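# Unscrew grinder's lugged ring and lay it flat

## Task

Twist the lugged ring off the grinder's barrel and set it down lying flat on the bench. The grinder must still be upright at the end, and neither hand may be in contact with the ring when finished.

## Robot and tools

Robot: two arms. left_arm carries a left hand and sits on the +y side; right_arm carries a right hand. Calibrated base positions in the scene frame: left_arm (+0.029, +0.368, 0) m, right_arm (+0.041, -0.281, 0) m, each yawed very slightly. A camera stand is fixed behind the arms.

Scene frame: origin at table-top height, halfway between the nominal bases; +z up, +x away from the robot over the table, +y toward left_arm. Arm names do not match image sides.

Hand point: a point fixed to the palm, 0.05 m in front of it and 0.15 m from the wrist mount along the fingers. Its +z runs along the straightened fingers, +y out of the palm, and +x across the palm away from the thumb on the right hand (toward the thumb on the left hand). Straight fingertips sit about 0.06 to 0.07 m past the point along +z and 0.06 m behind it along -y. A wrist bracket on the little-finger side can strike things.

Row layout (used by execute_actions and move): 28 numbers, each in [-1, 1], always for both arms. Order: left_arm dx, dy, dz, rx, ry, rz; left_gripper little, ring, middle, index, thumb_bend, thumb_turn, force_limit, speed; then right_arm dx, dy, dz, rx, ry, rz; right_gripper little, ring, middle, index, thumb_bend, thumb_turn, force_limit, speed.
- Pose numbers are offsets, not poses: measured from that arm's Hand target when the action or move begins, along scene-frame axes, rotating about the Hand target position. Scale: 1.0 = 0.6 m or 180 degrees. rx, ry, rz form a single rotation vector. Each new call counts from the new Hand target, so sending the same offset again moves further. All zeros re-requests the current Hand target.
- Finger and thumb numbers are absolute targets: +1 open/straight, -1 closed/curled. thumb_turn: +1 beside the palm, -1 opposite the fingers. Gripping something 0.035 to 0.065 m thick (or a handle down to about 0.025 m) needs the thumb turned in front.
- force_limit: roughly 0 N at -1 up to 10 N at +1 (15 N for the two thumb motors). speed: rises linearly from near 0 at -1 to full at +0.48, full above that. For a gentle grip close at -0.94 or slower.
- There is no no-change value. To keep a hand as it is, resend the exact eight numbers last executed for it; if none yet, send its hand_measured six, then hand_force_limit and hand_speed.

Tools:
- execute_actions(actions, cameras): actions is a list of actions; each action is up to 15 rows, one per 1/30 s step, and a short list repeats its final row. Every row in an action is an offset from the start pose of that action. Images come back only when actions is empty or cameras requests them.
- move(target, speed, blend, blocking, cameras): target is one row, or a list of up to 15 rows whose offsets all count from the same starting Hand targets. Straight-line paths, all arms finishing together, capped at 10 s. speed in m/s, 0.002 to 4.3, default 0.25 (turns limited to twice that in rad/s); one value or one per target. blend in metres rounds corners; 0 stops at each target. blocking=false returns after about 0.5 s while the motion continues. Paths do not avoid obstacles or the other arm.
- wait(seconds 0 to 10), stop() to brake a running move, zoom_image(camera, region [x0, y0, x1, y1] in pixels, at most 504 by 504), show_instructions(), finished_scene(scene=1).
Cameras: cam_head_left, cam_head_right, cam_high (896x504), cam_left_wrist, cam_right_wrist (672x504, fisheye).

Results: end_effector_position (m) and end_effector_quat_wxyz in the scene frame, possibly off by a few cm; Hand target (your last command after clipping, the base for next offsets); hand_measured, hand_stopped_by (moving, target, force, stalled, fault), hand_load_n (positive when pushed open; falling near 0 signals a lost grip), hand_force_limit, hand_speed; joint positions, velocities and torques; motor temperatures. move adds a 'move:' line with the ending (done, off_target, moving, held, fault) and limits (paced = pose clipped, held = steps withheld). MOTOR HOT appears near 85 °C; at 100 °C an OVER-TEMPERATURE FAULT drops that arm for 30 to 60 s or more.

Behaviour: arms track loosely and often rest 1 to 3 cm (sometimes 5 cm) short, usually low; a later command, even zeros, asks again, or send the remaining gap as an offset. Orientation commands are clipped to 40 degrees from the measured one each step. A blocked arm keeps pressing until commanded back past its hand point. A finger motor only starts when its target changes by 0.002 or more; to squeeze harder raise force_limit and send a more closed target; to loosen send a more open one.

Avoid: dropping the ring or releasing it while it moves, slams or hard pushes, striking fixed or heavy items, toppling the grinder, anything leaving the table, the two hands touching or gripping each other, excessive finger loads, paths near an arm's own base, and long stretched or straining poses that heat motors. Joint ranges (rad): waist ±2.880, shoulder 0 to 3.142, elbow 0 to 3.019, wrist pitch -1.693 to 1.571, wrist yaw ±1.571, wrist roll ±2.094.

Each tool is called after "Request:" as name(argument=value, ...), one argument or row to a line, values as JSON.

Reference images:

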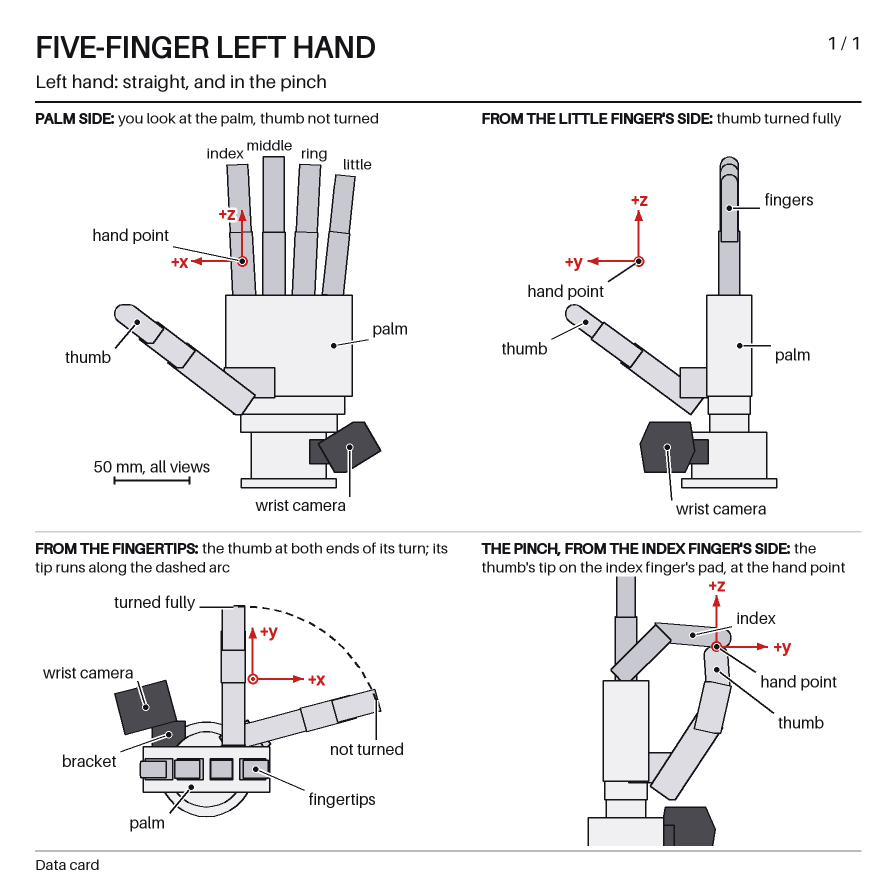

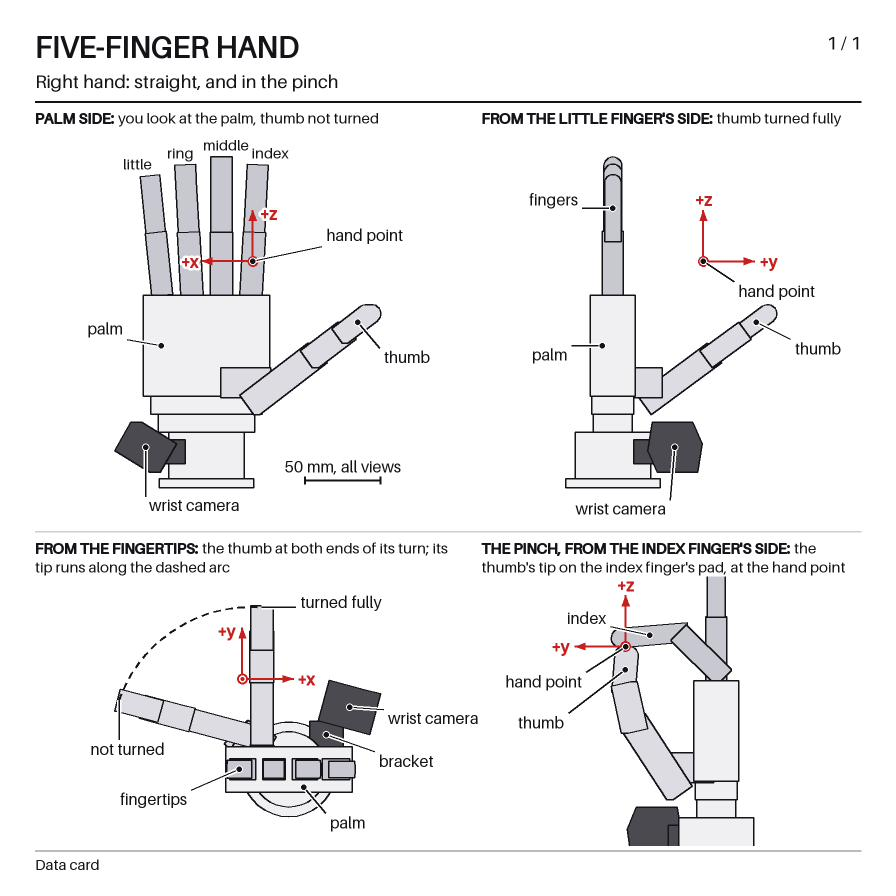

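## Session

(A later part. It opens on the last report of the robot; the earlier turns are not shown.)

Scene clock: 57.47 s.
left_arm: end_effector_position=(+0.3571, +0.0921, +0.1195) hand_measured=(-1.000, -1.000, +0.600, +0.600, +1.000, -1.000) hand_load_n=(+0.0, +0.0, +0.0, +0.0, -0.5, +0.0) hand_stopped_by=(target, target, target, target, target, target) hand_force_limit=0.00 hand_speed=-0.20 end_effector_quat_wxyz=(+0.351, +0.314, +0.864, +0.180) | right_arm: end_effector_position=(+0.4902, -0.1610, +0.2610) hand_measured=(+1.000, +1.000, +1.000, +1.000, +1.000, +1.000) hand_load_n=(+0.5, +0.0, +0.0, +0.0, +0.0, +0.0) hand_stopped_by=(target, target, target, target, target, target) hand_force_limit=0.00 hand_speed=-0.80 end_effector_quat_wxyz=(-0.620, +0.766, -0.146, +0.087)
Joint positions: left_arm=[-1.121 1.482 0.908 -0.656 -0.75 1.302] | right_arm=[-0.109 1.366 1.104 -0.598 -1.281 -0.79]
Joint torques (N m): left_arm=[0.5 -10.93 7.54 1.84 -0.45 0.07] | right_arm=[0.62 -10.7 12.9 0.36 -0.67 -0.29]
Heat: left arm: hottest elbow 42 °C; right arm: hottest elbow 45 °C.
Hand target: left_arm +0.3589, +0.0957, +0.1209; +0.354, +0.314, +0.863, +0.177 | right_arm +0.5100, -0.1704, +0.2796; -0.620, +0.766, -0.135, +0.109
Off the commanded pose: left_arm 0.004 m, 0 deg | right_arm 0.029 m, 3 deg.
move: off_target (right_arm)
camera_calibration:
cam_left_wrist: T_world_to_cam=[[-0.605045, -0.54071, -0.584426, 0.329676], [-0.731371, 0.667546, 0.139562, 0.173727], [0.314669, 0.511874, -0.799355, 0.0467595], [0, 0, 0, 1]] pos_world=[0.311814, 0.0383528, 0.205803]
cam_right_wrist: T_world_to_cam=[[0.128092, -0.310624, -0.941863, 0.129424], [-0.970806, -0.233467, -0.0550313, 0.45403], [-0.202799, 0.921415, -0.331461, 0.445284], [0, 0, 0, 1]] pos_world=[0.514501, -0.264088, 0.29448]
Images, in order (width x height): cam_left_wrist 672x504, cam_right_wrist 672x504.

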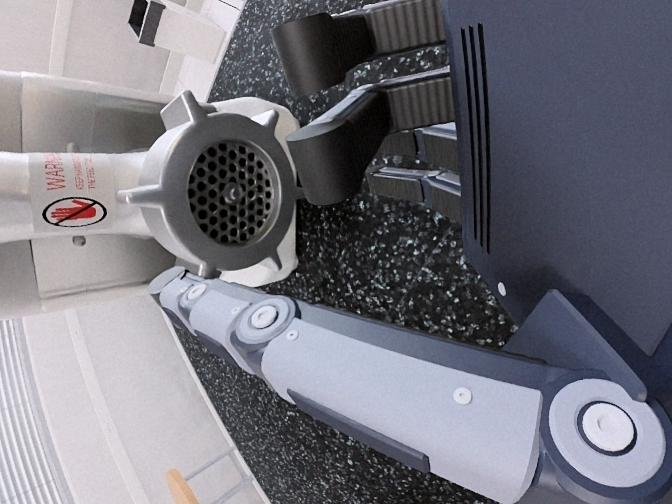

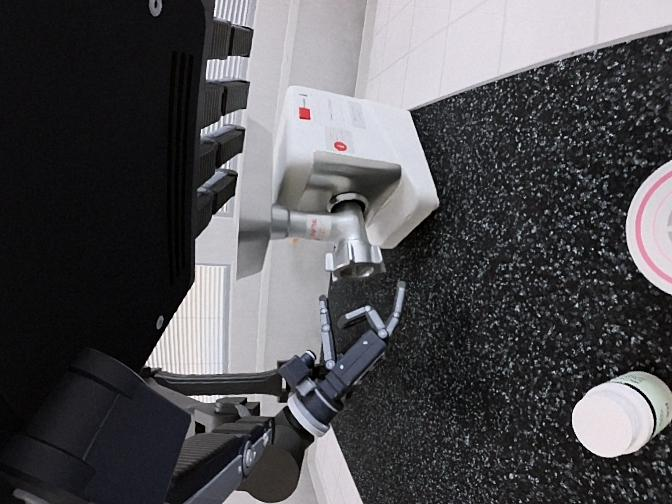

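Request:
move(
  target=[0.0562,0.0368,0.0042,0,0,0,-1,-1,0.6,0.6,1,-1,0,-0.2,0,0,0,0,0,0,1,1,1,1,1,1,0,-0.8],
  speed=0.08,
  cameras=["cam_left_wrist","cam_right_wrist"],
)

Request:
zoom_image(
  camera="cam_left_wrist",
  region=[120, 90, 360, 340],
)

Request:
zoom_image(
  camera="cam_right_wrist",
  region=[290, 180, 430, 380],
)

Scene clock: 60.63 s.
left_arm: end_effector_position=(+0.3908, +0.1136, +0.1218) hand_measured=(-1.000, -1.000, +0.600, +0.600, +1.000, -1.000) hand_load_n=(+0.0, +0.0, +0.0, +0.0, +0.0, +0.0) hand_stopped_by=(target, target, target, target, target, target) hand_force_limit=0.00 hand_speed=-0.20 end_effector_quat_wxyz=(+0.350, +0.315, +0.864, +0.179) | right_arm: end_effector_position=(+0.4902, -0.1610, +0.2610) hand_measured=(+1.000, +1.000, +1.000, +1.000, +1.000, +1.000) hand_load_n=(+0.0, +0.0, +0.0, +0.0, +0.0, +0.0) hand_stopped_by=(target, target, target, target, target, target) hand_force_limit=0.00 hand_speed=-0.80 end_effector_quat_wxyz=(-0.620, +0.766, -0.146, +0.087)
Joint positions: left_arm=[-1.021 1.462 0.887 -0.572 -0.711 1.427] | right_arm=[-0.109 1.366 1.104 -0.598 -1.281 -0.79]
Joint torques (N m): left_arm=[0.62 -10.75 7.71 2.03 -0.41 0.09] | right_arm=[0.44 -10.58 12.86 0.35 -0.67 -0.31]
Heat: left arm: hottest elbow 42 °C; right arm: hottest elbow 46 °C.
Hand target: left_arm +0.3927, +0.1178, +0.1236; +0.354, +0.314, +0.863, +0.177 | right_arm +0.5100, -0.1704, +0.2796; -0.620, +0.766, -0.135, +0.109
Off the commanded pose: left_arm 0.005 m, 1 deg | right_arm 0.029 m, 3 deg.
move: off_target (right_arm)
camera_calibration:
cam_left_wrist: T_world_to_cam=[[-0.606828, -0.540111, -0.583129, 0.363515], [-0.730284, 0.668475, 0.140803, 0.183005], [0.313758, 0.511294, -0.800084, 0.0274862], [0, 0, 0, 1]] pos_world=[0.345613, 0.0599509, 0.2082]
cam_right_wrist: T_world_to_cam=[[0.128092, -0.310624, -0.941863, 0.129424], [-0.970806, -0.233467, -0.0550313, 0.45403], [-0.202799, 0.921415, -0.331461, 0.445284], [0, 0, 0, 1]] pos_world=[0.514501, -0.264088, 0.29448]
Images, in order (width x height): cam_left_wrist 672x504, cam_right_wrist 672x504.

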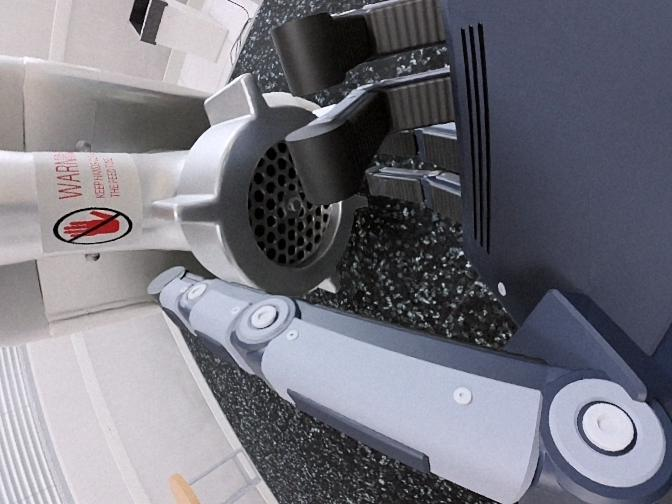

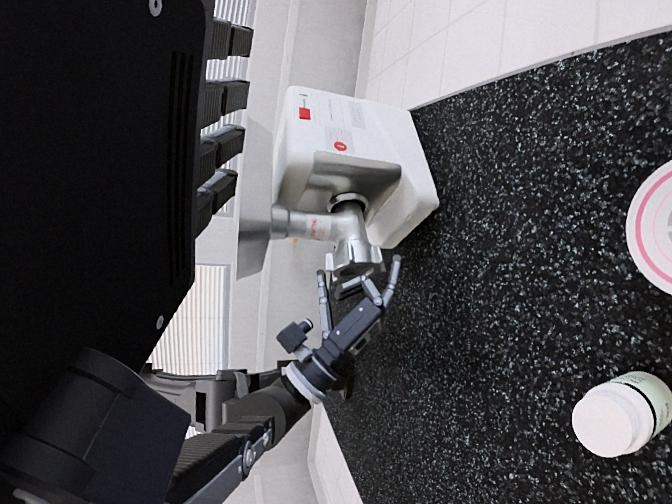

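Scaled by 2.016 from the camera's 672x504 image, which has a finer 960x720 frame.

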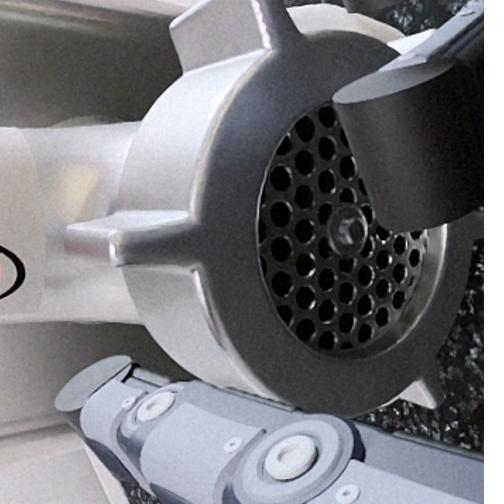

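Scaled by 2.520 from the camera's 672x504 image, which has a finer 960x720 frame.

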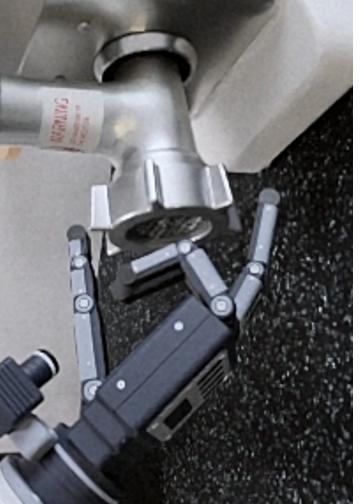

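Request:
move(
  target=[
    [0.0057,-0.0017,-0.0087,0,0,0,-1,-1,0.6,0.6,1,-1,0,-0.2,0,0,0,0,0,0,1,1,1,1,1,1,0,-0.8],
    [0.0057,-0.0017,-0.0087,0,0,0,-1,-1,0.1,0.1,1,-1,0,-0.9,0,0,0,0,0,0,1,1,1,1,1,1,0,-0.8],
  ],
  speed=0.05,
  cameras=["cam_left_wrist","cam_right_wrist"],
)

Request:
zoom_image(
  camera="cam_left_wrist",
  region=[140, 60, 460, 340],
)

Request:
zoom_image(
  camera="cam_right_wrist",
  region=[290, 180, 430, 380],
)

Scene clock: 65.10 s.
left_arm: end_effector_position=(+0.3957, +0.1064, +0.1174) hand_measured=(-1.000, -1.000, +0.240, +0.266, +1.000, -1.000) hand_load_n=(+0.0, +0.0, +5.0, +0.5, -0.5, +0.0) hand_stopped_by=(target, target, force, force, target, target) hand_force_limit=0.00 hand_speed=-0.90 end_effector_quat_wxyz=(+0.355, +0.317, +0.864, +0.165) | right_arm: end_effector_position=(+0.4902, -0.1610, +0.2610) hand_measured=(+1.000, +1.000, +1.000, +1.000, +1.000, +1.000) hand_load_n=(+0.0, +0.0, +0.0, +0.0, +0.0, +0.0) hand_stopped_by=(target, target, target, target, target, target) hand_force_limit=0.00 hand_speed=-0.80 end_effector_quat_wxyz=(-0.620, +0.766, -0.146, +0.087)
Joint positions: left_arm=[-1.015 1.471 0.887 -0.531 -0.689 1.443] | right_arm=[-0.109 1.366 1.104 -0.598 -1.281 -0.79]
Joint torques (N m): left_arm=[0.73 -10.4 7.62 1.22 -1.1 0] | right_arm=[0.56 -10.7 12.89 0.34 -0.67 -0.31]
Heat: left arm: hottest elbow 41 °C; right arm: hottest elbow 47 °C.
Hand target: left_arm +0.3961, +0.1169, +0.1183; +0.354, +0.314, +0.863, +0.177 | right_arm +0.5100, -0.1704, +0.2796; -0.620, +0.766, -0.135, +0.109
Off the commanded pose: left_arm 0.011 m, 1 deg | right_arm 0.029 m, 3 deg.
move: off_target (left_arm, right_arm)
camera_calibration:
cam_left_wrist: T_world_to_cam=[[-0.615418, -0.546164, -0.568301, 0.36231], [-0.720109, 0.682754, 0.123654, 0.188573], [0.320474, 0.485338, -0.813476, 0.0278876], [0, 0, 0, 1]] pos_world=[0.349828, 0.0555966, 0.205269]
cam_right_wrist: T_world_to_cam=[[0.128092, -0.310624, -0.941863, 0.129424], [-0.970806, -0.233467, -0.0550313, 0.45403], [-0.202799, 0.921415, -0.331461, 0.445284], [0, 0, 0, 1]] pos_world=[0.514501, -0.264088, 0.29448]
Images, in order (width x height): cam_left_wrist 672x504, cam_right_wrist 672x504.

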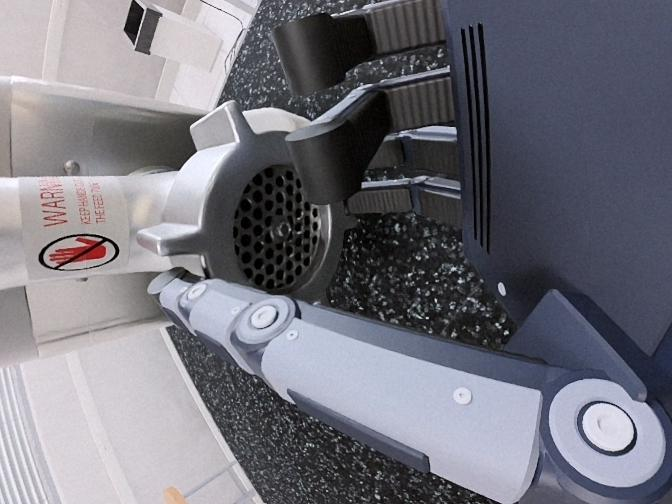

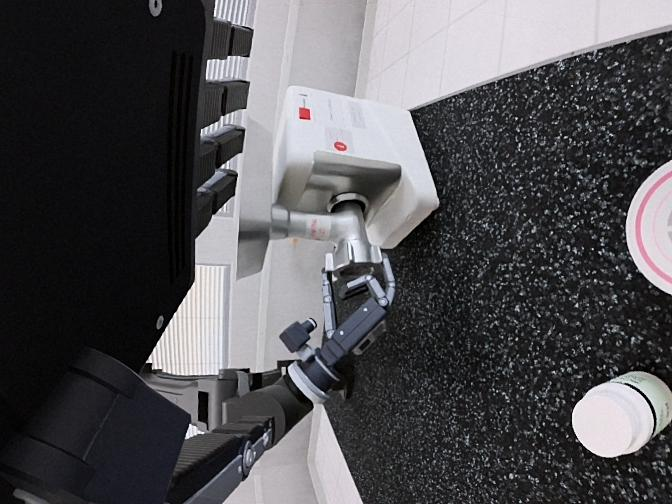

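Scaled by 1.575 from the camera's 672x504 image, which has a finer 960x720 frame.

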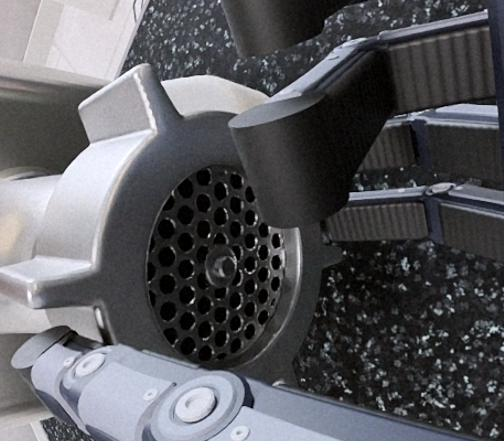

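Scaled by 2.520 from the camera's 672x504 image, which has a finer 960x720 frame.

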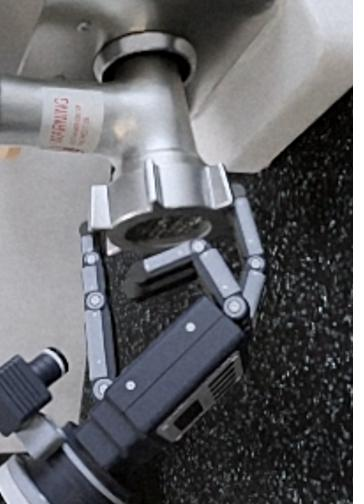

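Request:
move(
  target=[
    [0,0,0,0,0,0,-1,-1,0.5,0.5,1,-1,0,-0.5,0,0,0,0,0,0,1,1,1,1,1,1,0,-0.8],
    [0.006,0.0127,0.0035,0,0,0,-1,-1,0.5,0.5,1,-1,0,-0.5,0,0,0,0,0,0,1,1,1,1,1,1,0,-0.8],
  ],
  speed=0.05,
  cameras=["cam_left_wrist","cam_right_wrist"],
)

Request:
zoom_image(
  camera="cam_left_wrist",
  region=[140, 60, 460, 340],
)

Request:
zoom_image(
  camera="cam_right_wrist",
  region=[290, 180, 430, 380],
)

Scene clock: 68.83 s.
left_arm: end_effector_position=(+0.3985, +0.1181, +0.1191) hand_measured=(-1.000, -1.000, +0.500, +0.500, +1.000, -1.000) hand_load_n=(+0.0, +0.0, +0.0, +0.0, +0.0, +0.5) hand_stopped_by=(target, target, target, target, target, target) hand_force_limit=0.00 hand_speed=-0.50 end_effector_quat_wxyz=(+0.354, +0.313, +0.863, +0.176) | right_arm: end_effector_position=(+0.4902, -0.1610, +0.2610) hand_measured=(+1.000, +1.000, +1.000, +1.000, +1.000, +1.000) hand_load_n=(+0.0, +0.0, +0.0, +0.0, +0.0, -0.5) hand_stopped_by=(target, target, target, target, target, target) hand_force_limit=0.00 hand_speed=-0.80 end_effector_quat_wxyz=(-0.620, +0.766, -0.146, +0.087)
Joint positions: left_arm=[-0.998 1.461 0.874 -0.531 -0.7 1.455] | right_arm=[-0.109 1.366 1.104 -0.598 -1.281 -0.79]
Joint torques (N m): left_arm=[0.79 -10.81 7.68 1.66 -0.39 0.1] | right_arm=[0.44 -10.64 12.9 0.34 -0.67 -0.31]
Heat: left arm: hottest elbow 41 °C; right arm: hottest elbow 47 °C.
Hand target: left_arm +0.3997, +0.1246, +0.1203; +0.354, +0.314, +0.863, +0.178 | right_arm +0.5100, -0.1704, +0.2796; -0.620, +0.766, -0.135, +0.109
Off the commanded pose: left_arm 0.007 m, 0 deg | right_arm 0.029 m, 3 deg.
move: off_target (right_arm)
camera_calibration:
cam_left_wrist: T_world_to_cam=[[-0.604217, -0.544626, -0.58164, 0.368352], [-0.730178, 0.670673, 0.130527, 0.187021], [0.319002, 0.503567, -0.802906, 0.0197533], [0, 0, 0, 1]] pos_world=[0.352822, 0.0652373, 0.205697]
cam_right_wrist: T_world_to_cam=[[0.128092, -0.310624, -0.941863, 0.129424], [-0.970806, -0.233467, -0.0550313, 0.45403], [-0.202799, 0.921415, -0.331461, 0.445284], [0, 0, 0, 1]] pos_world=[0.514501, -0.264088, 0.29448]
Images, in order (width x height): cam_left_wrist 672x504, cam_right_wrist 672x504.

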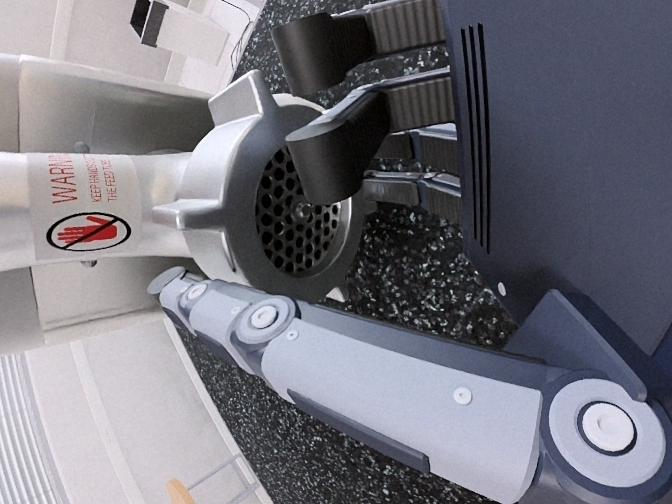

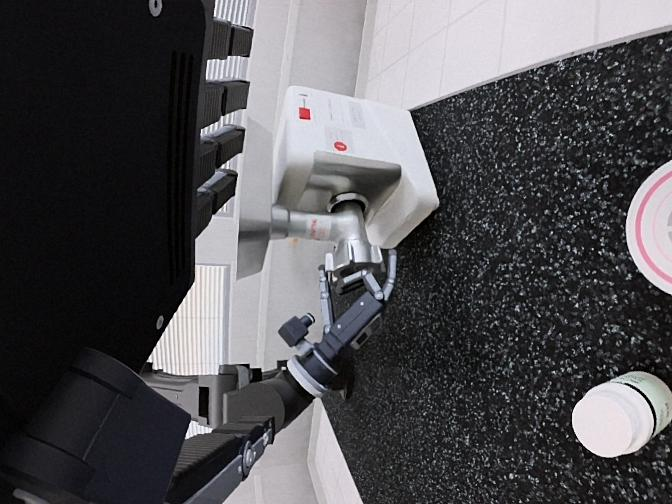

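Scaled by 1.575 from the camera's 672x504 image, which has a finer 960x720 frame.

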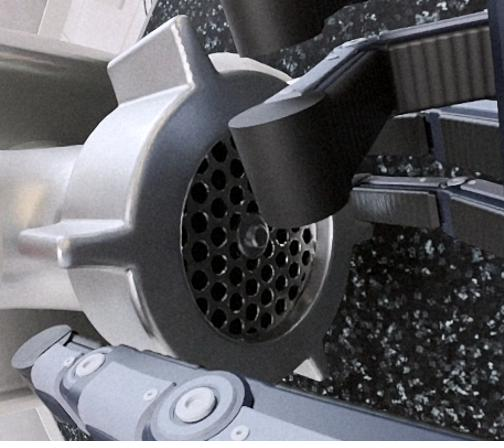

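Scaled by 2.520 from the camera's 672x504 image, which has a finer 960x720 frame.

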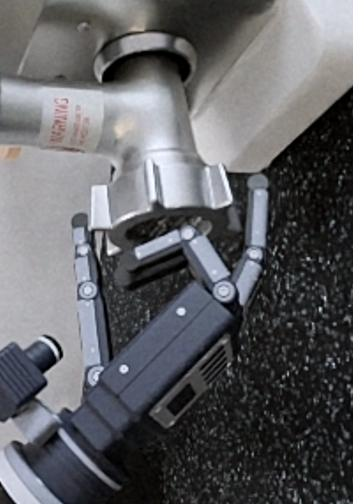

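Request:
move(
  target=[0,0,0,0,0,0,-1,-1,0.12,0.12,1,-1,0,-0.9,0,0,0,0,0,0,1,1,1,1,1,1,0,-0.8],
  speed=0.05,
  cameras=["cam_left_wrist","cam_right_wrist"],
)

Request:
zoom_image(
  camera="cam_left_wrist",
  region=[140, 60, 460, 340],
)

Request:
zoom_image(
  camera="cam_right_wrist",
  region=[290, 180, 430, 380],
)

Scene clock: 70.27 s.
left_arm: end_effector_position=(+0.3983, +0.1157, +0.1164) hand_measured=(-1.000, -1.000, +0.270, +0.382, +1.000, -1.000) hand_load_n=(+0.5, +0.0, +5.0, +1.5, +0.0, +0.0) hand_stopped_by=(target, target, force, force, target, target) hand_force_limit=0.00 hand_speed=-0.90 end_effector_quat_wxyz=(+0.351, +0.316, +0.865, +0.167) | right_arm: end_effector_position=(+0.4902, -0.1610, +0.2610) hand_measured=(+1.000, +1.000, +1.000, +1.000, +1.000, +1.000) hand_load_n=(+0.0, +0.5, +0.0, +0.0, +0.0, -0.5) hand_stopped_by=(target, target, target, target, target, target) hand_force_limit=0.00 hand_speed=-0.80 end_effector_quat_wxyz=(-0.620, +0.766, -0.146, +0.087)
Joint positions: left_arm=[-0.997 1.461 0.874 -0.528 -0.681 1.457] | right_arm=[-0.109 1.366 1.104 -0.598 -1.281 -0.79]
Joint torques (N m): left_arm=[0.73 -10.7 7.69 1.5 -1.1 0.08] | right_arm=[0.62 -10.64 12.89 0.32 -0.67 -0.3]
Heat: left arm: hottest elbow 41 °C; right arm: hottest elbow 48 °C.
Hand target: left_arm +0.3996, +0.1245, +0.1202; +0.354, +0.315, +0.863, +0.178 | right_arm +0.5100, -0.1704, +0.2796; -0.620, +0.766, -0.135, +0.109
Off the commanded pose: left_arm 0.010 m, 1 deg | right_arm 0.029 m, 3 deg.
move: off_target (right_arm)
camera_calibration:
cam_left_wrist: T_world_to_cam=[[-0.615946, -0.546327, -0.567571, 0.368521], [-0.723072, 0.678034, 0.132044, 0.184902], [0.312693, 0.491727, -0.812667, 0.0238979], [0, 0, 0, 1]] pos_world=[0.353214, 0.0642115, 0.204167]
cam_right_wrist: T_world_to_cam=[[0.128092, -0.310624, -0.941863, 0.129424], [-0.970806, -0.233467, -0.0550313, 0.45403], [-0.202799, 0.921415, -0.331461, 0.445284], [0, 0, 0, 1]] pos_world=[0.514501, -0.264088, 0.29448]
Images, in order (width x height): cam_left_wrist 672x504, cam_right_wrist 672x504.

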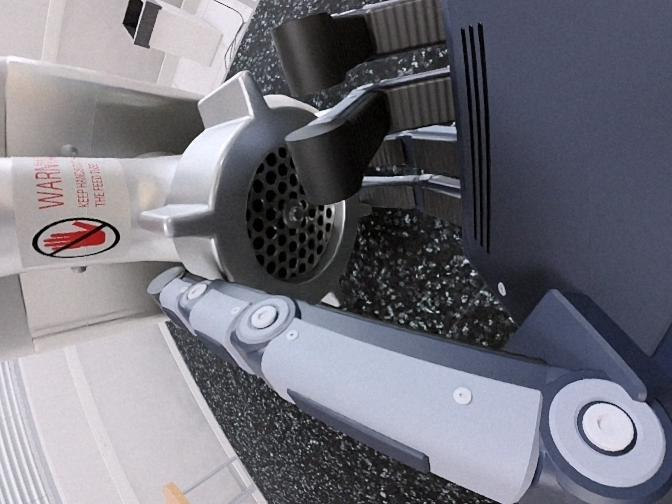

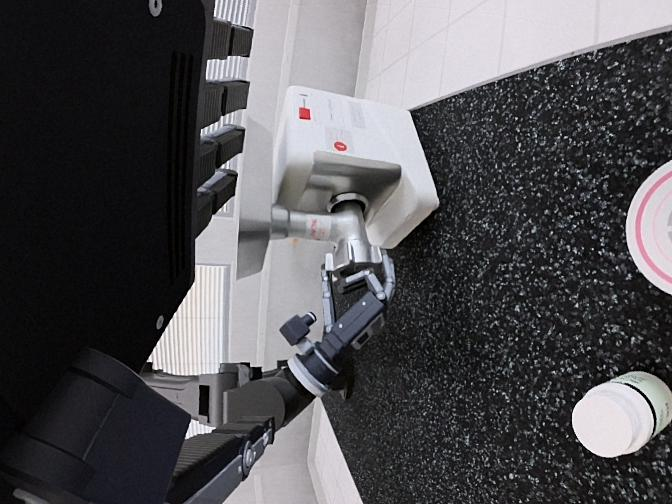

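Scaled by 1.575 from the camera's 672x504 image, which has a finer 960x720 frame.

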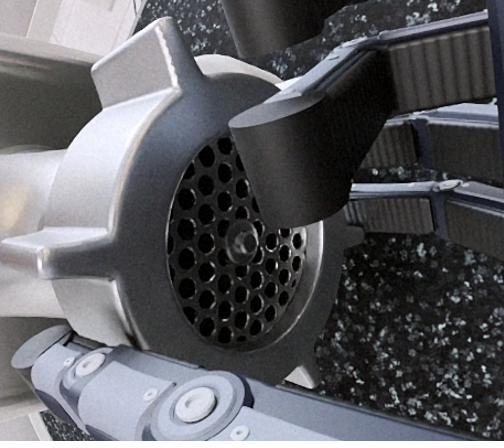

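Scaled by 2.520 from the camera's 672x504 image, which has a finer 960x720 frame.

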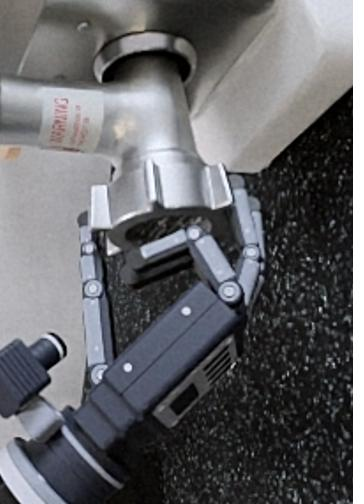

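Request:
move(
  target=[0.0037,-0.0045,-0.0027,-0.0857,-0.0707,0,-1,-1,0.12,0.12,1,-1,0,-0.9,0,0,0,0,0,0,1,1,1,1,1,1,0,-0.8],
  speed=0.1,
  cameras=["cam_left_wrist","cam_right_wrist"],
)

Request:
zoom_image(
  camera="cam_left_wrist",
  region=[140, 60, 460, 340],
)

Request:
zoom_image(
  camera="cam_right_wrist",
  region=[290, 180, 430, 380],
)

Scene clock: 73.80 s.
left_arm: end_effector_position=(+0.4007, +0.1189, +0.1111) hand_measured=(-1.000, -1.000, +0.270, +0.380, +1.000, -1.000) hand_load_n=(+0.0, +0.0, +10.0, +0.0, +1.0, -15.0) hand_stopped_by=(target, target, force, force, target, target) hand_force_limit=0.00 hand_speed=-0.90 end_effector_quat_wxyz=(+0.462, +0.282, +0.833, +0.115) | right_arm: end_effector_position=(+0.4902, -0.1610, +0.2610) hand_measured=(+1.000, +1.000, +1.000, +1.000, +1.000, +1.000) hand_load_n=(+0.0, +0.0, +0.0, +0.0, +0.0, +0.0) hand_stopped_by=(target, target, target, target, target, target) hand_force_limit=0.00 hand_speed=-0.80 end_effector_quat_wxyz=(-0.620, +0.766, -0.146, +0.087)
Joint positions: left_arm=[-1.002 1.397 0.683 -0.096 -0.716 1.538] | right_arm=[-0.109 1.366 1.104 -0.598 -1.281 -0.79]
Joint torques (N m): left_arm=[0.5 -10.46 7.35 3.49 -0.77 -0.58] | right_arm=[0.56 -10.7 12.98 0.38 -0.65 -0.3]
Heat: left arm: hottest elbow 41 °C; right arm: hottest elbow 48 °C.
Hand target: left_arm +0.4019, +0.1217, +0.1188; +0.486, +0.243, +0.834, +0.094 | right_arm +0.5100, -0.1704, +0.2796; -0.620, +0.766, -0.135, +0.109
Off the commanded pose: left_arm 0.008 m, 6 deg | right_arm 0.029 m, 3 deg.
move: off_target (left_arm, right_arm)
camera_calibration:
cam_left_wrist: T_world_to_cam=[[-0.525565, -0.625363, -0.576804, 0.343013], [-0.698311, 0.704368, -0.127387, 0.200865], [0.485945, 0.335839, -0.806889, -0.0342759], [0, 0, 0, 1]] pos_world=[0.337199, 0.0845358, 0.195782]
cam_right_wrist: T_world_to_cam=[[0.128092, -0.310624, -0.941863, 0.129424], [-0.970806, -0.233467, -0.0550313, 0.45403], [-0.202799, 0.921415, -0.331461, 0.445284], [0, 0, 0, 1]] pos_world=[0.514501, -0.264088, 0.29448]
Images, in order (width x height): cam_left_wrist 672x504, cam_right_wrist 672x504.

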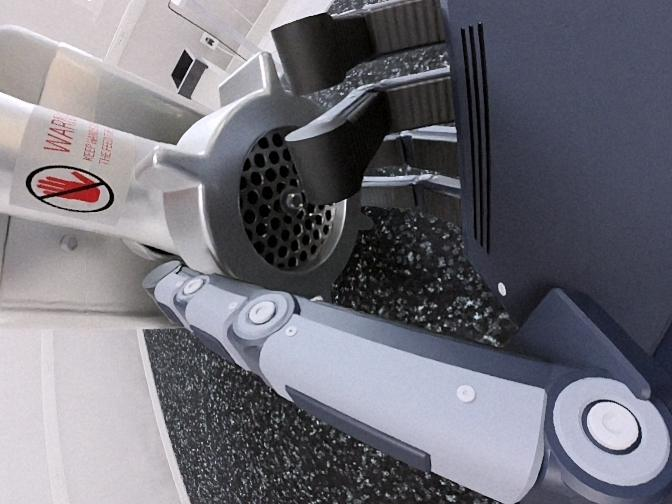

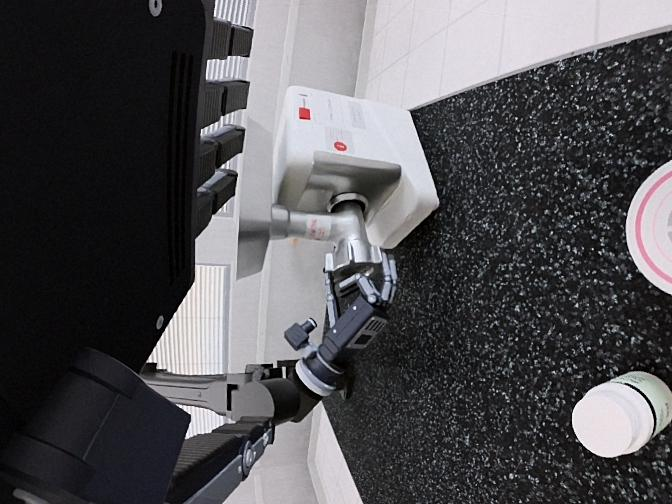

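Scaled by 1.575 from the camera's 672x504 image, which has a finer 960x720 frame.

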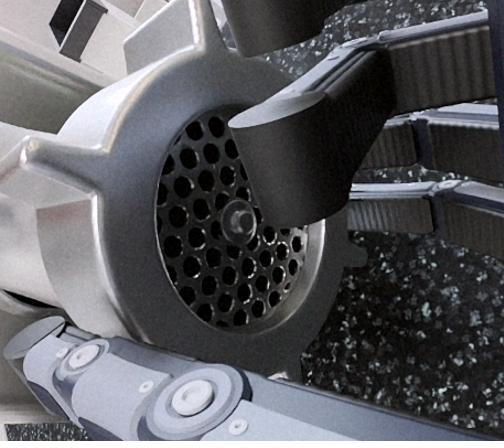

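Scaled by 2.520 from the camera's 672x504 image, which has a finer 960x720 frame.

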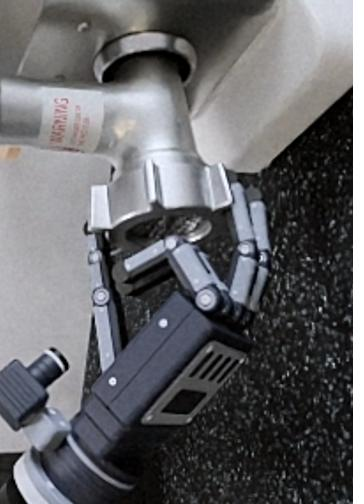

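Request:
move(
  target=[0.001,-0.002,0,-0.03,-0.0247,0,-1,-1,0.12,0.12,1,-1,0,-0.9,0,0,0,0,0,0,1,1,1,1,1,1,0,-0.8],
  speed=0.1,
  cameras=["cam_left_wrist","cam_right_wrist"],
)

Request:
zoom_image(
  camera="cam_left_wrist",
  region=[140, 60, 460, 340],
)

Request:
zoom_image(
  camera="cam_right_wrist",
  region=[290, 180, 430, 380],
)

Scene clock: 83.30 s.
left_arm: end_effector_position=(+0.4020, +0.1176, +0.1103) hand_measured=(-1.000, -1.000, +0.270, +0.380, +1.000, -1.000) hand_load_n=(+0.0, +0.0, +10.5, +0.0, +1.0, -14.5) hand_stopped_by=(target, target, force, force, target, target) hand_force_limit=0.00 hand_speed=-0.90 end_effector_quat_wxyz=(+0.506, +0.260, +0.818, +0.089) | right_arm: end_effector_position=(+0.4902, -0.1610, +0.2610) hand_measured=(+1.000, +1.000, +1.000, +1.000, +1.000, +1.000) hand_load_n=(+0.0, +0.0, +0.0, +0.0, +0.0, +0.0) hand_stopped_by=(target, target, target, target, target, target) hand_force_limit=0.00 hand_speed=-0.80 end_effector_quat_wxyz=(-0.620, +0.766, -0.146, +0.087)
Joint positions: left_arm=[-1.005 1.394 0.621 0.09 -0.724 1.557] | right_arm=[-0.109 1.366 1.104 -0.598 -1.281 -0.79]
Joint torques (N m): left_arm=[0.26 -10.23 7.19 3.6 -0.79 -0.68] | right_arm=[0.5 -10.64 12.9 0.39 -0.66 -0.31]
Motor temperatures (°C): left_arm=[28 35 41 31 28 31] | right_arm=[31 36 49 29 28 31]
Heat: left arm: hottest elbow 41 °C; right arm: hottest elbow 49 °C.
Hand target: left_arm +0.4025, +0.1206, +0.1188; +0.529, +0.215, +0.818, +0.064 | right_arm +0.5100, -0.1704, +0.2796; -0.620, +0.766, -0.135, +0.109
Off the commanded pose: left_arm 0.009 m, 6 deg | right_arm 0.029 m, 3 deg.
move: off_target (left_arm, right_arm)
camera_calibration:
cam_left_wrist: T_world_to_cam=[[-0.486201, -0.670998, -0.559794, 0.330075], [-0.679813, 0.692948, -0.240162, 0.209069], [0.549057, 0.263788, -0.793065, -0.0535179], [0, 0, 0, 1]] pos_world=[0.331994, 0.0907232, 0.192541]
cam_right_wrist: T_world_to_cam=[[0.128092, -0.310624, -0.941863, 0.129424], [-0.970806, -0.233467, -0.0550313, 0.45403], [-0.202799, 0.921415, -0.331461, 0.445284], [0, 0, 0, 1]] pos_world=[0.514501, -0.264088, 0.29448]
Images, in order (width x height): cam_left_wrist 672x504, cam_right_wrist 672x504.

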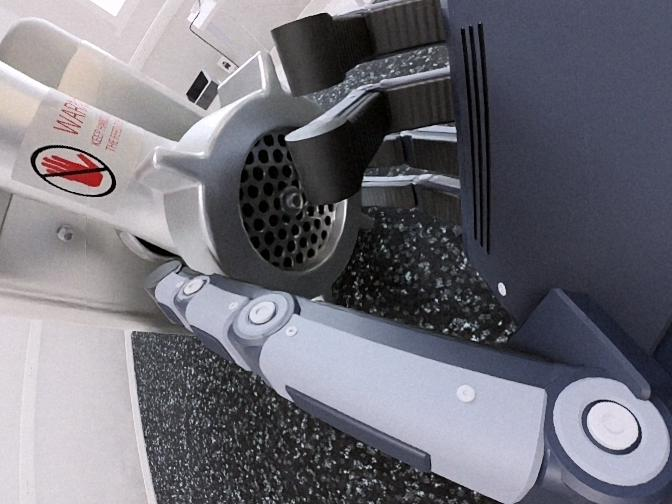

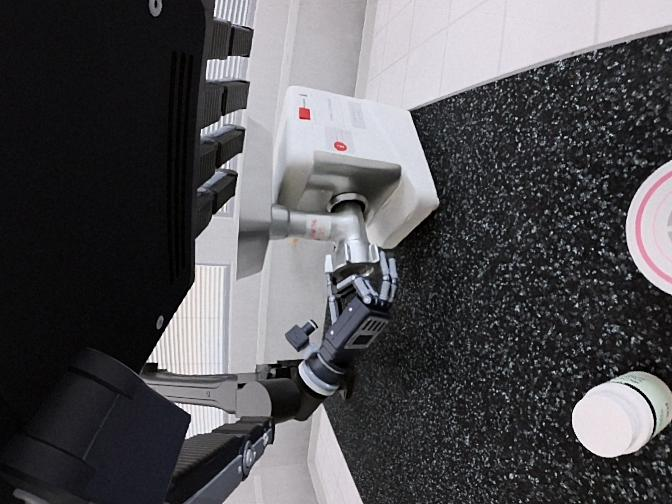

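Scaled by 1.575 from the camera's 672x504 image, which has a finer 960x720 frame.

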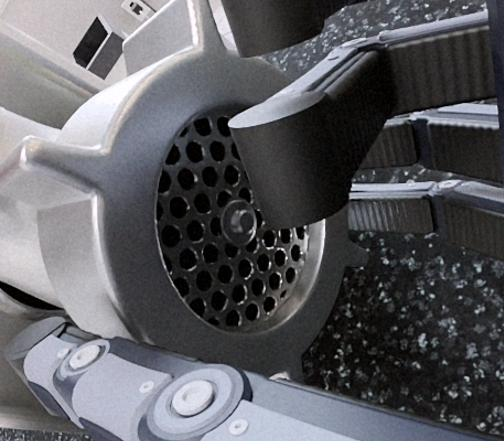

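Scaled by 2.520 from the camera's 672x504 image, which has a finer 960x720 frame.

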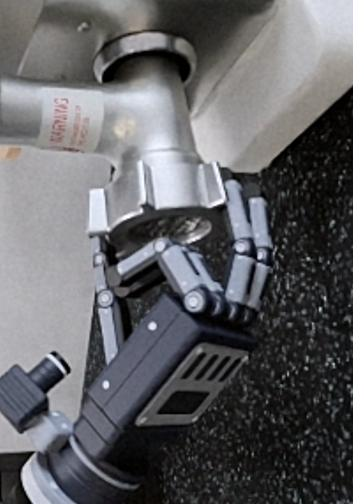

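Request:
move(
  target=[0.0052,-0.0062,0.0005,-0.1072,-0.0883,0,-1,-1,0.12,0.12,1,-1,0,-0.9,0,0,0,0,0,0,1,1,1,1,1,1,0,-0.8],
  speed=0.15,
  cameras=["cam_left_wrist","cam_right_wrist"],
)

Request:
zoom_image(
  camera="cam_left_wrist",
  region=[140, 60, 460, 340],
)

Request:
zoom_image(
  camera="cam_right_wrist",
  region=[290, 180, 430, 380],
)

Scene clock: 86.03 s.
left_arm: end_effector_position=(+0.4085, +0.1080, +0.1217) hand_measured=(-1.000, -1.000, +0.270, +0.380, +1.000, -1.000) hand_load_n=(+0.0, +0.0, +3.0, -0.5, +0.0, +0.5) hand_stopped_by=(target, target, force, force, target, target) hand_force_limit=0.00 hand_speed=-0.90 end_effector_quat_wxyz=(+0.663, +0.110, +0.738, -0.059) | right_arm: end_effector_position=(+0.4902, -0.1610, +0.2610) hand_measured=(+1.000, +1.000, +1.000, +1.000, +1.000, +1.000) hand_load_n=(+0.0, +0.0, +0.0, +0.0, +0.0, +0.0) hand_stopped_by=(target, target, target, target, target, target) hand_force_limit=0.00 hand_speed=-0.80 end_effector_quat_wxyz=(-0.620, +0.766, -0.146, +0.087)
Joint positions: left_arm=[-1.007 1.504 0.46 0.888 -0.745 1.524] | right_arm=[-0.109 1.366 1.104 -0.598 -1.281 -0.79]
Joint torques (N m): left_arm=[-0.15 -7.59 4.89 3.04 -0.73 0.23] | right_arm=[0.62 -10.58 12.92 0.32 -0.67 -0.3]
Heat: left arm: hottest elbow 40 °C; right arm: hottest elbow 50 °C.
Hand target: left_arm +0.4057, +0.1169, +0.1191; +0.665, +0.113, +0.737, -0.045 | right_arm +0.5100, -0.1704, +0.2796; -0.620, +0.766, -0.135, +0.109
Off the commanded pose: left_arm 0.010 m, 2 deg | right_arm 0.029 m, 3 deg.
move: off_target (right_arm)
camera_calibration:
cam_left_wrist: T_world_to_cam=[[-0.33568, -0.889956, -0.308703, 0.264803], [-0.555446, 0.451689, -0.698181, 0.253835], [0.760788, -0.0628977, -0.645946, -0.11475], [0, 0, 0, 1]] pos_world=[0.317181, 0.113791, 0.184846]
cam_right_wrist: T_world_to_cam=[[0.128092, -0.310624, -0.941863, 0.129424], [-0.970806, -0.233467, -0.0550313, 0.45403], [-0.202799, 0.921415, -0.331461, 0.445284], [0, 0, 0, 1]] pos_world=[0.514501, -0.264088, 0.29448]
Images, in order (width x height): cam_left_wrist 672x504, cam_right_wrist 672x504.

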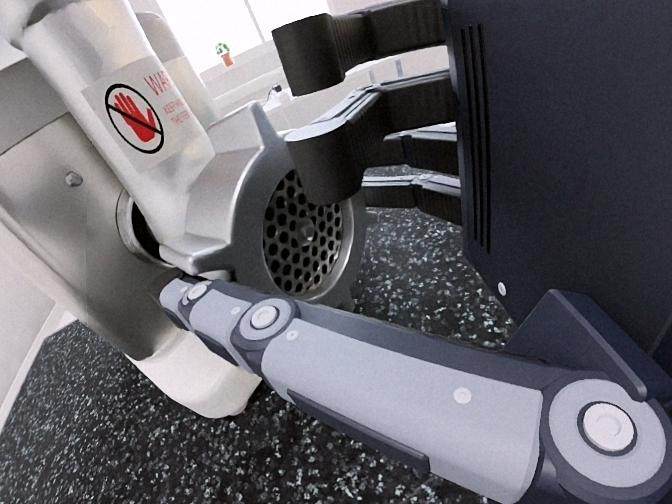

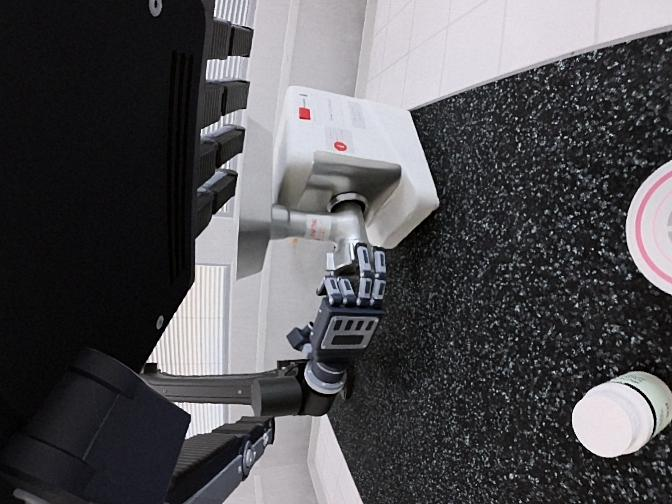

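Scaled by 1.575 from the camera's 672x504 image, which has a finer 960x720 frame.

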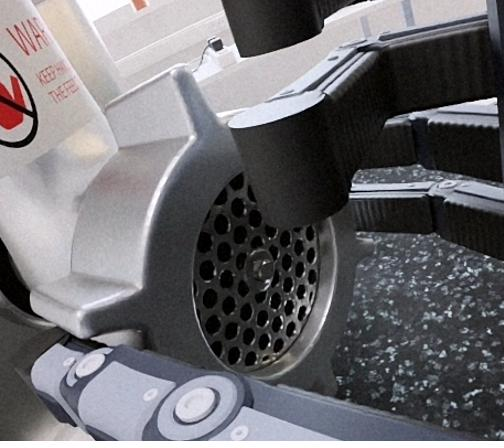

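Scaled by 2.520 from the camera's 672x504 image, which has a finer 960x720 frame.

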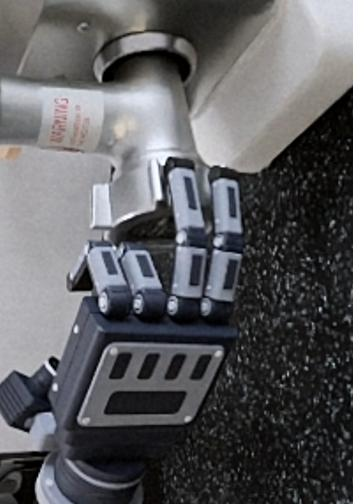

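Request:
zoom_image(
  camera="cam_right_wrist",
  region=[315, 225, 395, 305],
)

Scaled by 6.300 from the camera's 672x504 image, which has a finer 960x720 frame.

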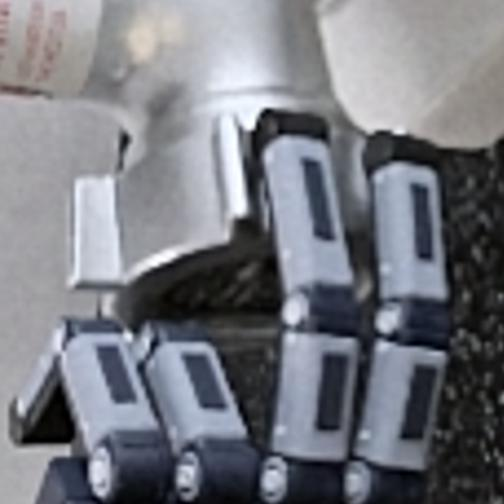

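Request:
move(
  target=[
    [0,0,0,0,0,0,-1,-1,0.5,0.5,1,-1,0,-0.4,0,0,0,0,0,0,1,1,1,1,1,1,0,-0.8],
    [-0.0643,-0.053,0.003,0,0,0,-1,-1,-1,0.5,1,-1,0,0,0,0,0,0,0,0,1,1,1,1,1,1,0,-0.8],
    [-0.0743,-0.0473,0.021,0.4030,0.3322,0,-1,-1,-1,0.5,1,-1,0,0,0,0,0,0,0,0,1,1,1,1,1,1,0,-0.8],
  ],
  speed=[0.1, 0.1, 0.35],
  cameras=["cam_left_wrist","cam_right_wrist"],
)

Request:
zoom_image(
  camera="cam_left_wrist",
  region=[120, 60, 440, 340],
)

Request:
zoom_image(
  camera="cam_right_wrist",
  region=[290, 180, 430, 380],
)

Scene clock: 106.23 s.
left_arm: end_effector_position=(+0.3498, +0.1002, +0.1227) hand_measured=(-1.000, -1.000, -1.000, +0.500, +1.000, -1.000) hand_load_n=(+0.0, +0.0, +0.0, +0.0, +0.0, +0.0) hand_stopped_by=(target, target, target, target, target, target) hand_force_limit=0.00 hand_speed=0.00 end_effector_quat_wxyz=(+0.039, +0.438, +0.831, +0.340) | right_arm: end_effector_position=(+0.4902, -0.1610, +0.2610) hand_measured=(+1.000, +1.000, +1.000, +1.000, +1.000, +1.000) hand_load_n=(+0.0, +0.0, +0.0, -0.5, +0.0, +0.0) hand_stopped_by=(target, target, target, target, target, target) hand_force_limit=0.00 hand_speed=-0.80 end_effector_quat_wxyz=(-0.620, +0.766, -0.146, +0.087)
Joint positions: left_arm=[-1.09 1.787 1.271 -1.419 -0.61 1.354] | right_arm=[-0.109 1.366 1.104 -0.598 -1.281 -0.79]
Joint torques (N m): left_arm=[0.97 -12.22 12.46 -0.53 -0.36 -0.08] | right_arm=[0.5 -10.81 12.89 0.35 -0.68 -0.29]
Heat: left arm: hottest elbow 40 °C; right arm: hottest elbow 52 °C.
Hand target: left_arm +0.3611, +0.0886, +0.1317; +0.047, +0.432, +0.837, +0.333 | right_arm +0.5100, -0.1704, +0.2796; -0.620, +0.766, -0.135, +0.109
Off the commanded pose: left_arm 0.019 m, 2 deg | right_arm 0.029 m, 3 deg.
move: off_target (left_arm, right_arm)
camera_calibration:
cam_left_wrist: T_world_to_cam=[[-0.865553, -0.213253, -0.453146, 0.373692], [-0.500608, 0.394584, 0.770516, 0.0316966], [0.0144893, 0.893771, -0.448289, 0.0711218], [0, 0, 0, 1]] pos_world=[0.338287, 0.00361745, 0.176798]
cam_right_wrist: T_world_to_cam=[[0.128092, -0.310624, -0.941863, 0.129424], [-0.970806, -0.233467, -0.0550313, 0.45403], [-0.202799, 0.921415, -0.331461, 0.445284], [0, 0, 0, 1]] pos_world=[0.514501, -0.264088, 0.29448]
Images, in order (width x height): cam_left_wrist 672x504, cam_right_wrist 672x504.

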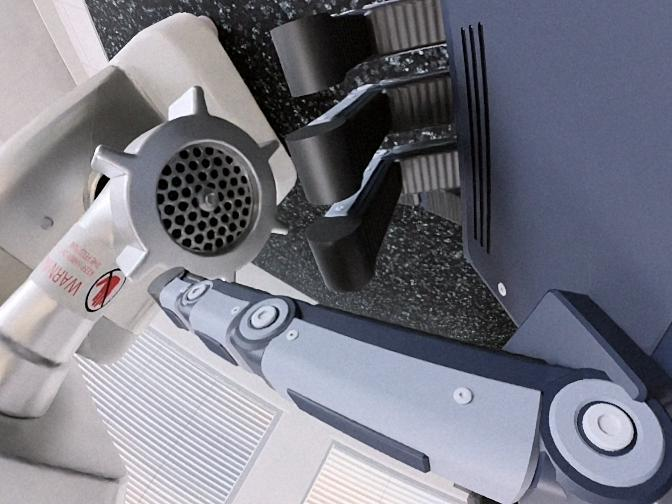

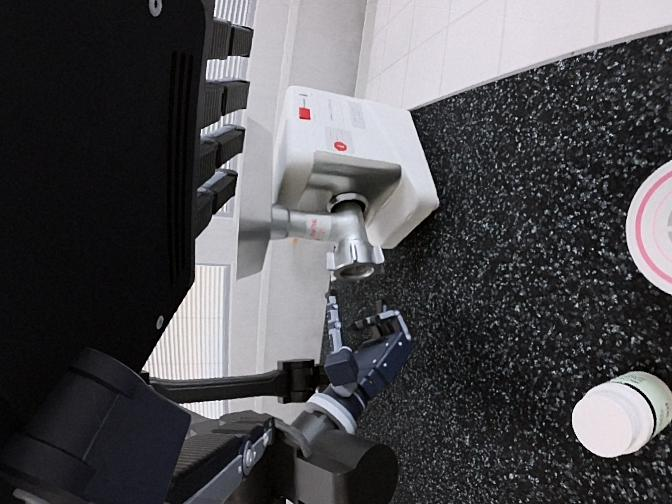

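Scaled by 1.575 from the camera's 672x504 image, which has a finer 960x720 frame.

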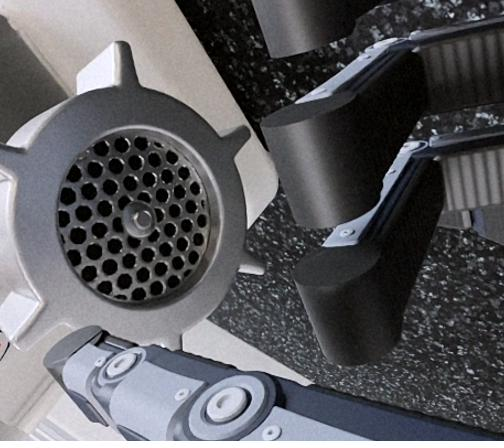

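Scaled by 2.520 from the camera's 672x504 image, which has a finer 960x720 frame.

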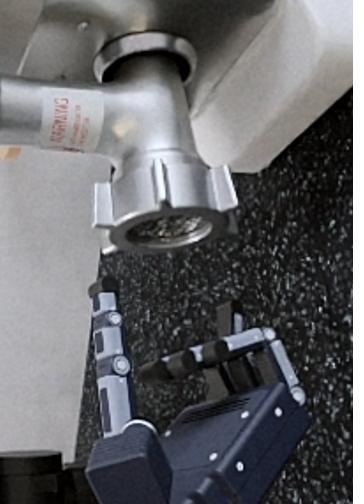

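Request:
zoom_image(
  camera="cam_right_wrist",
  region=[315, 225, 395, 305],
)

Scaled by 6.300 from the camera's 672x504 image, which has a finer 960x720 frame.

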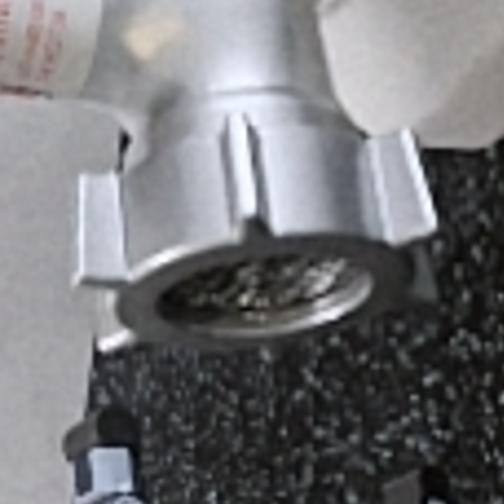

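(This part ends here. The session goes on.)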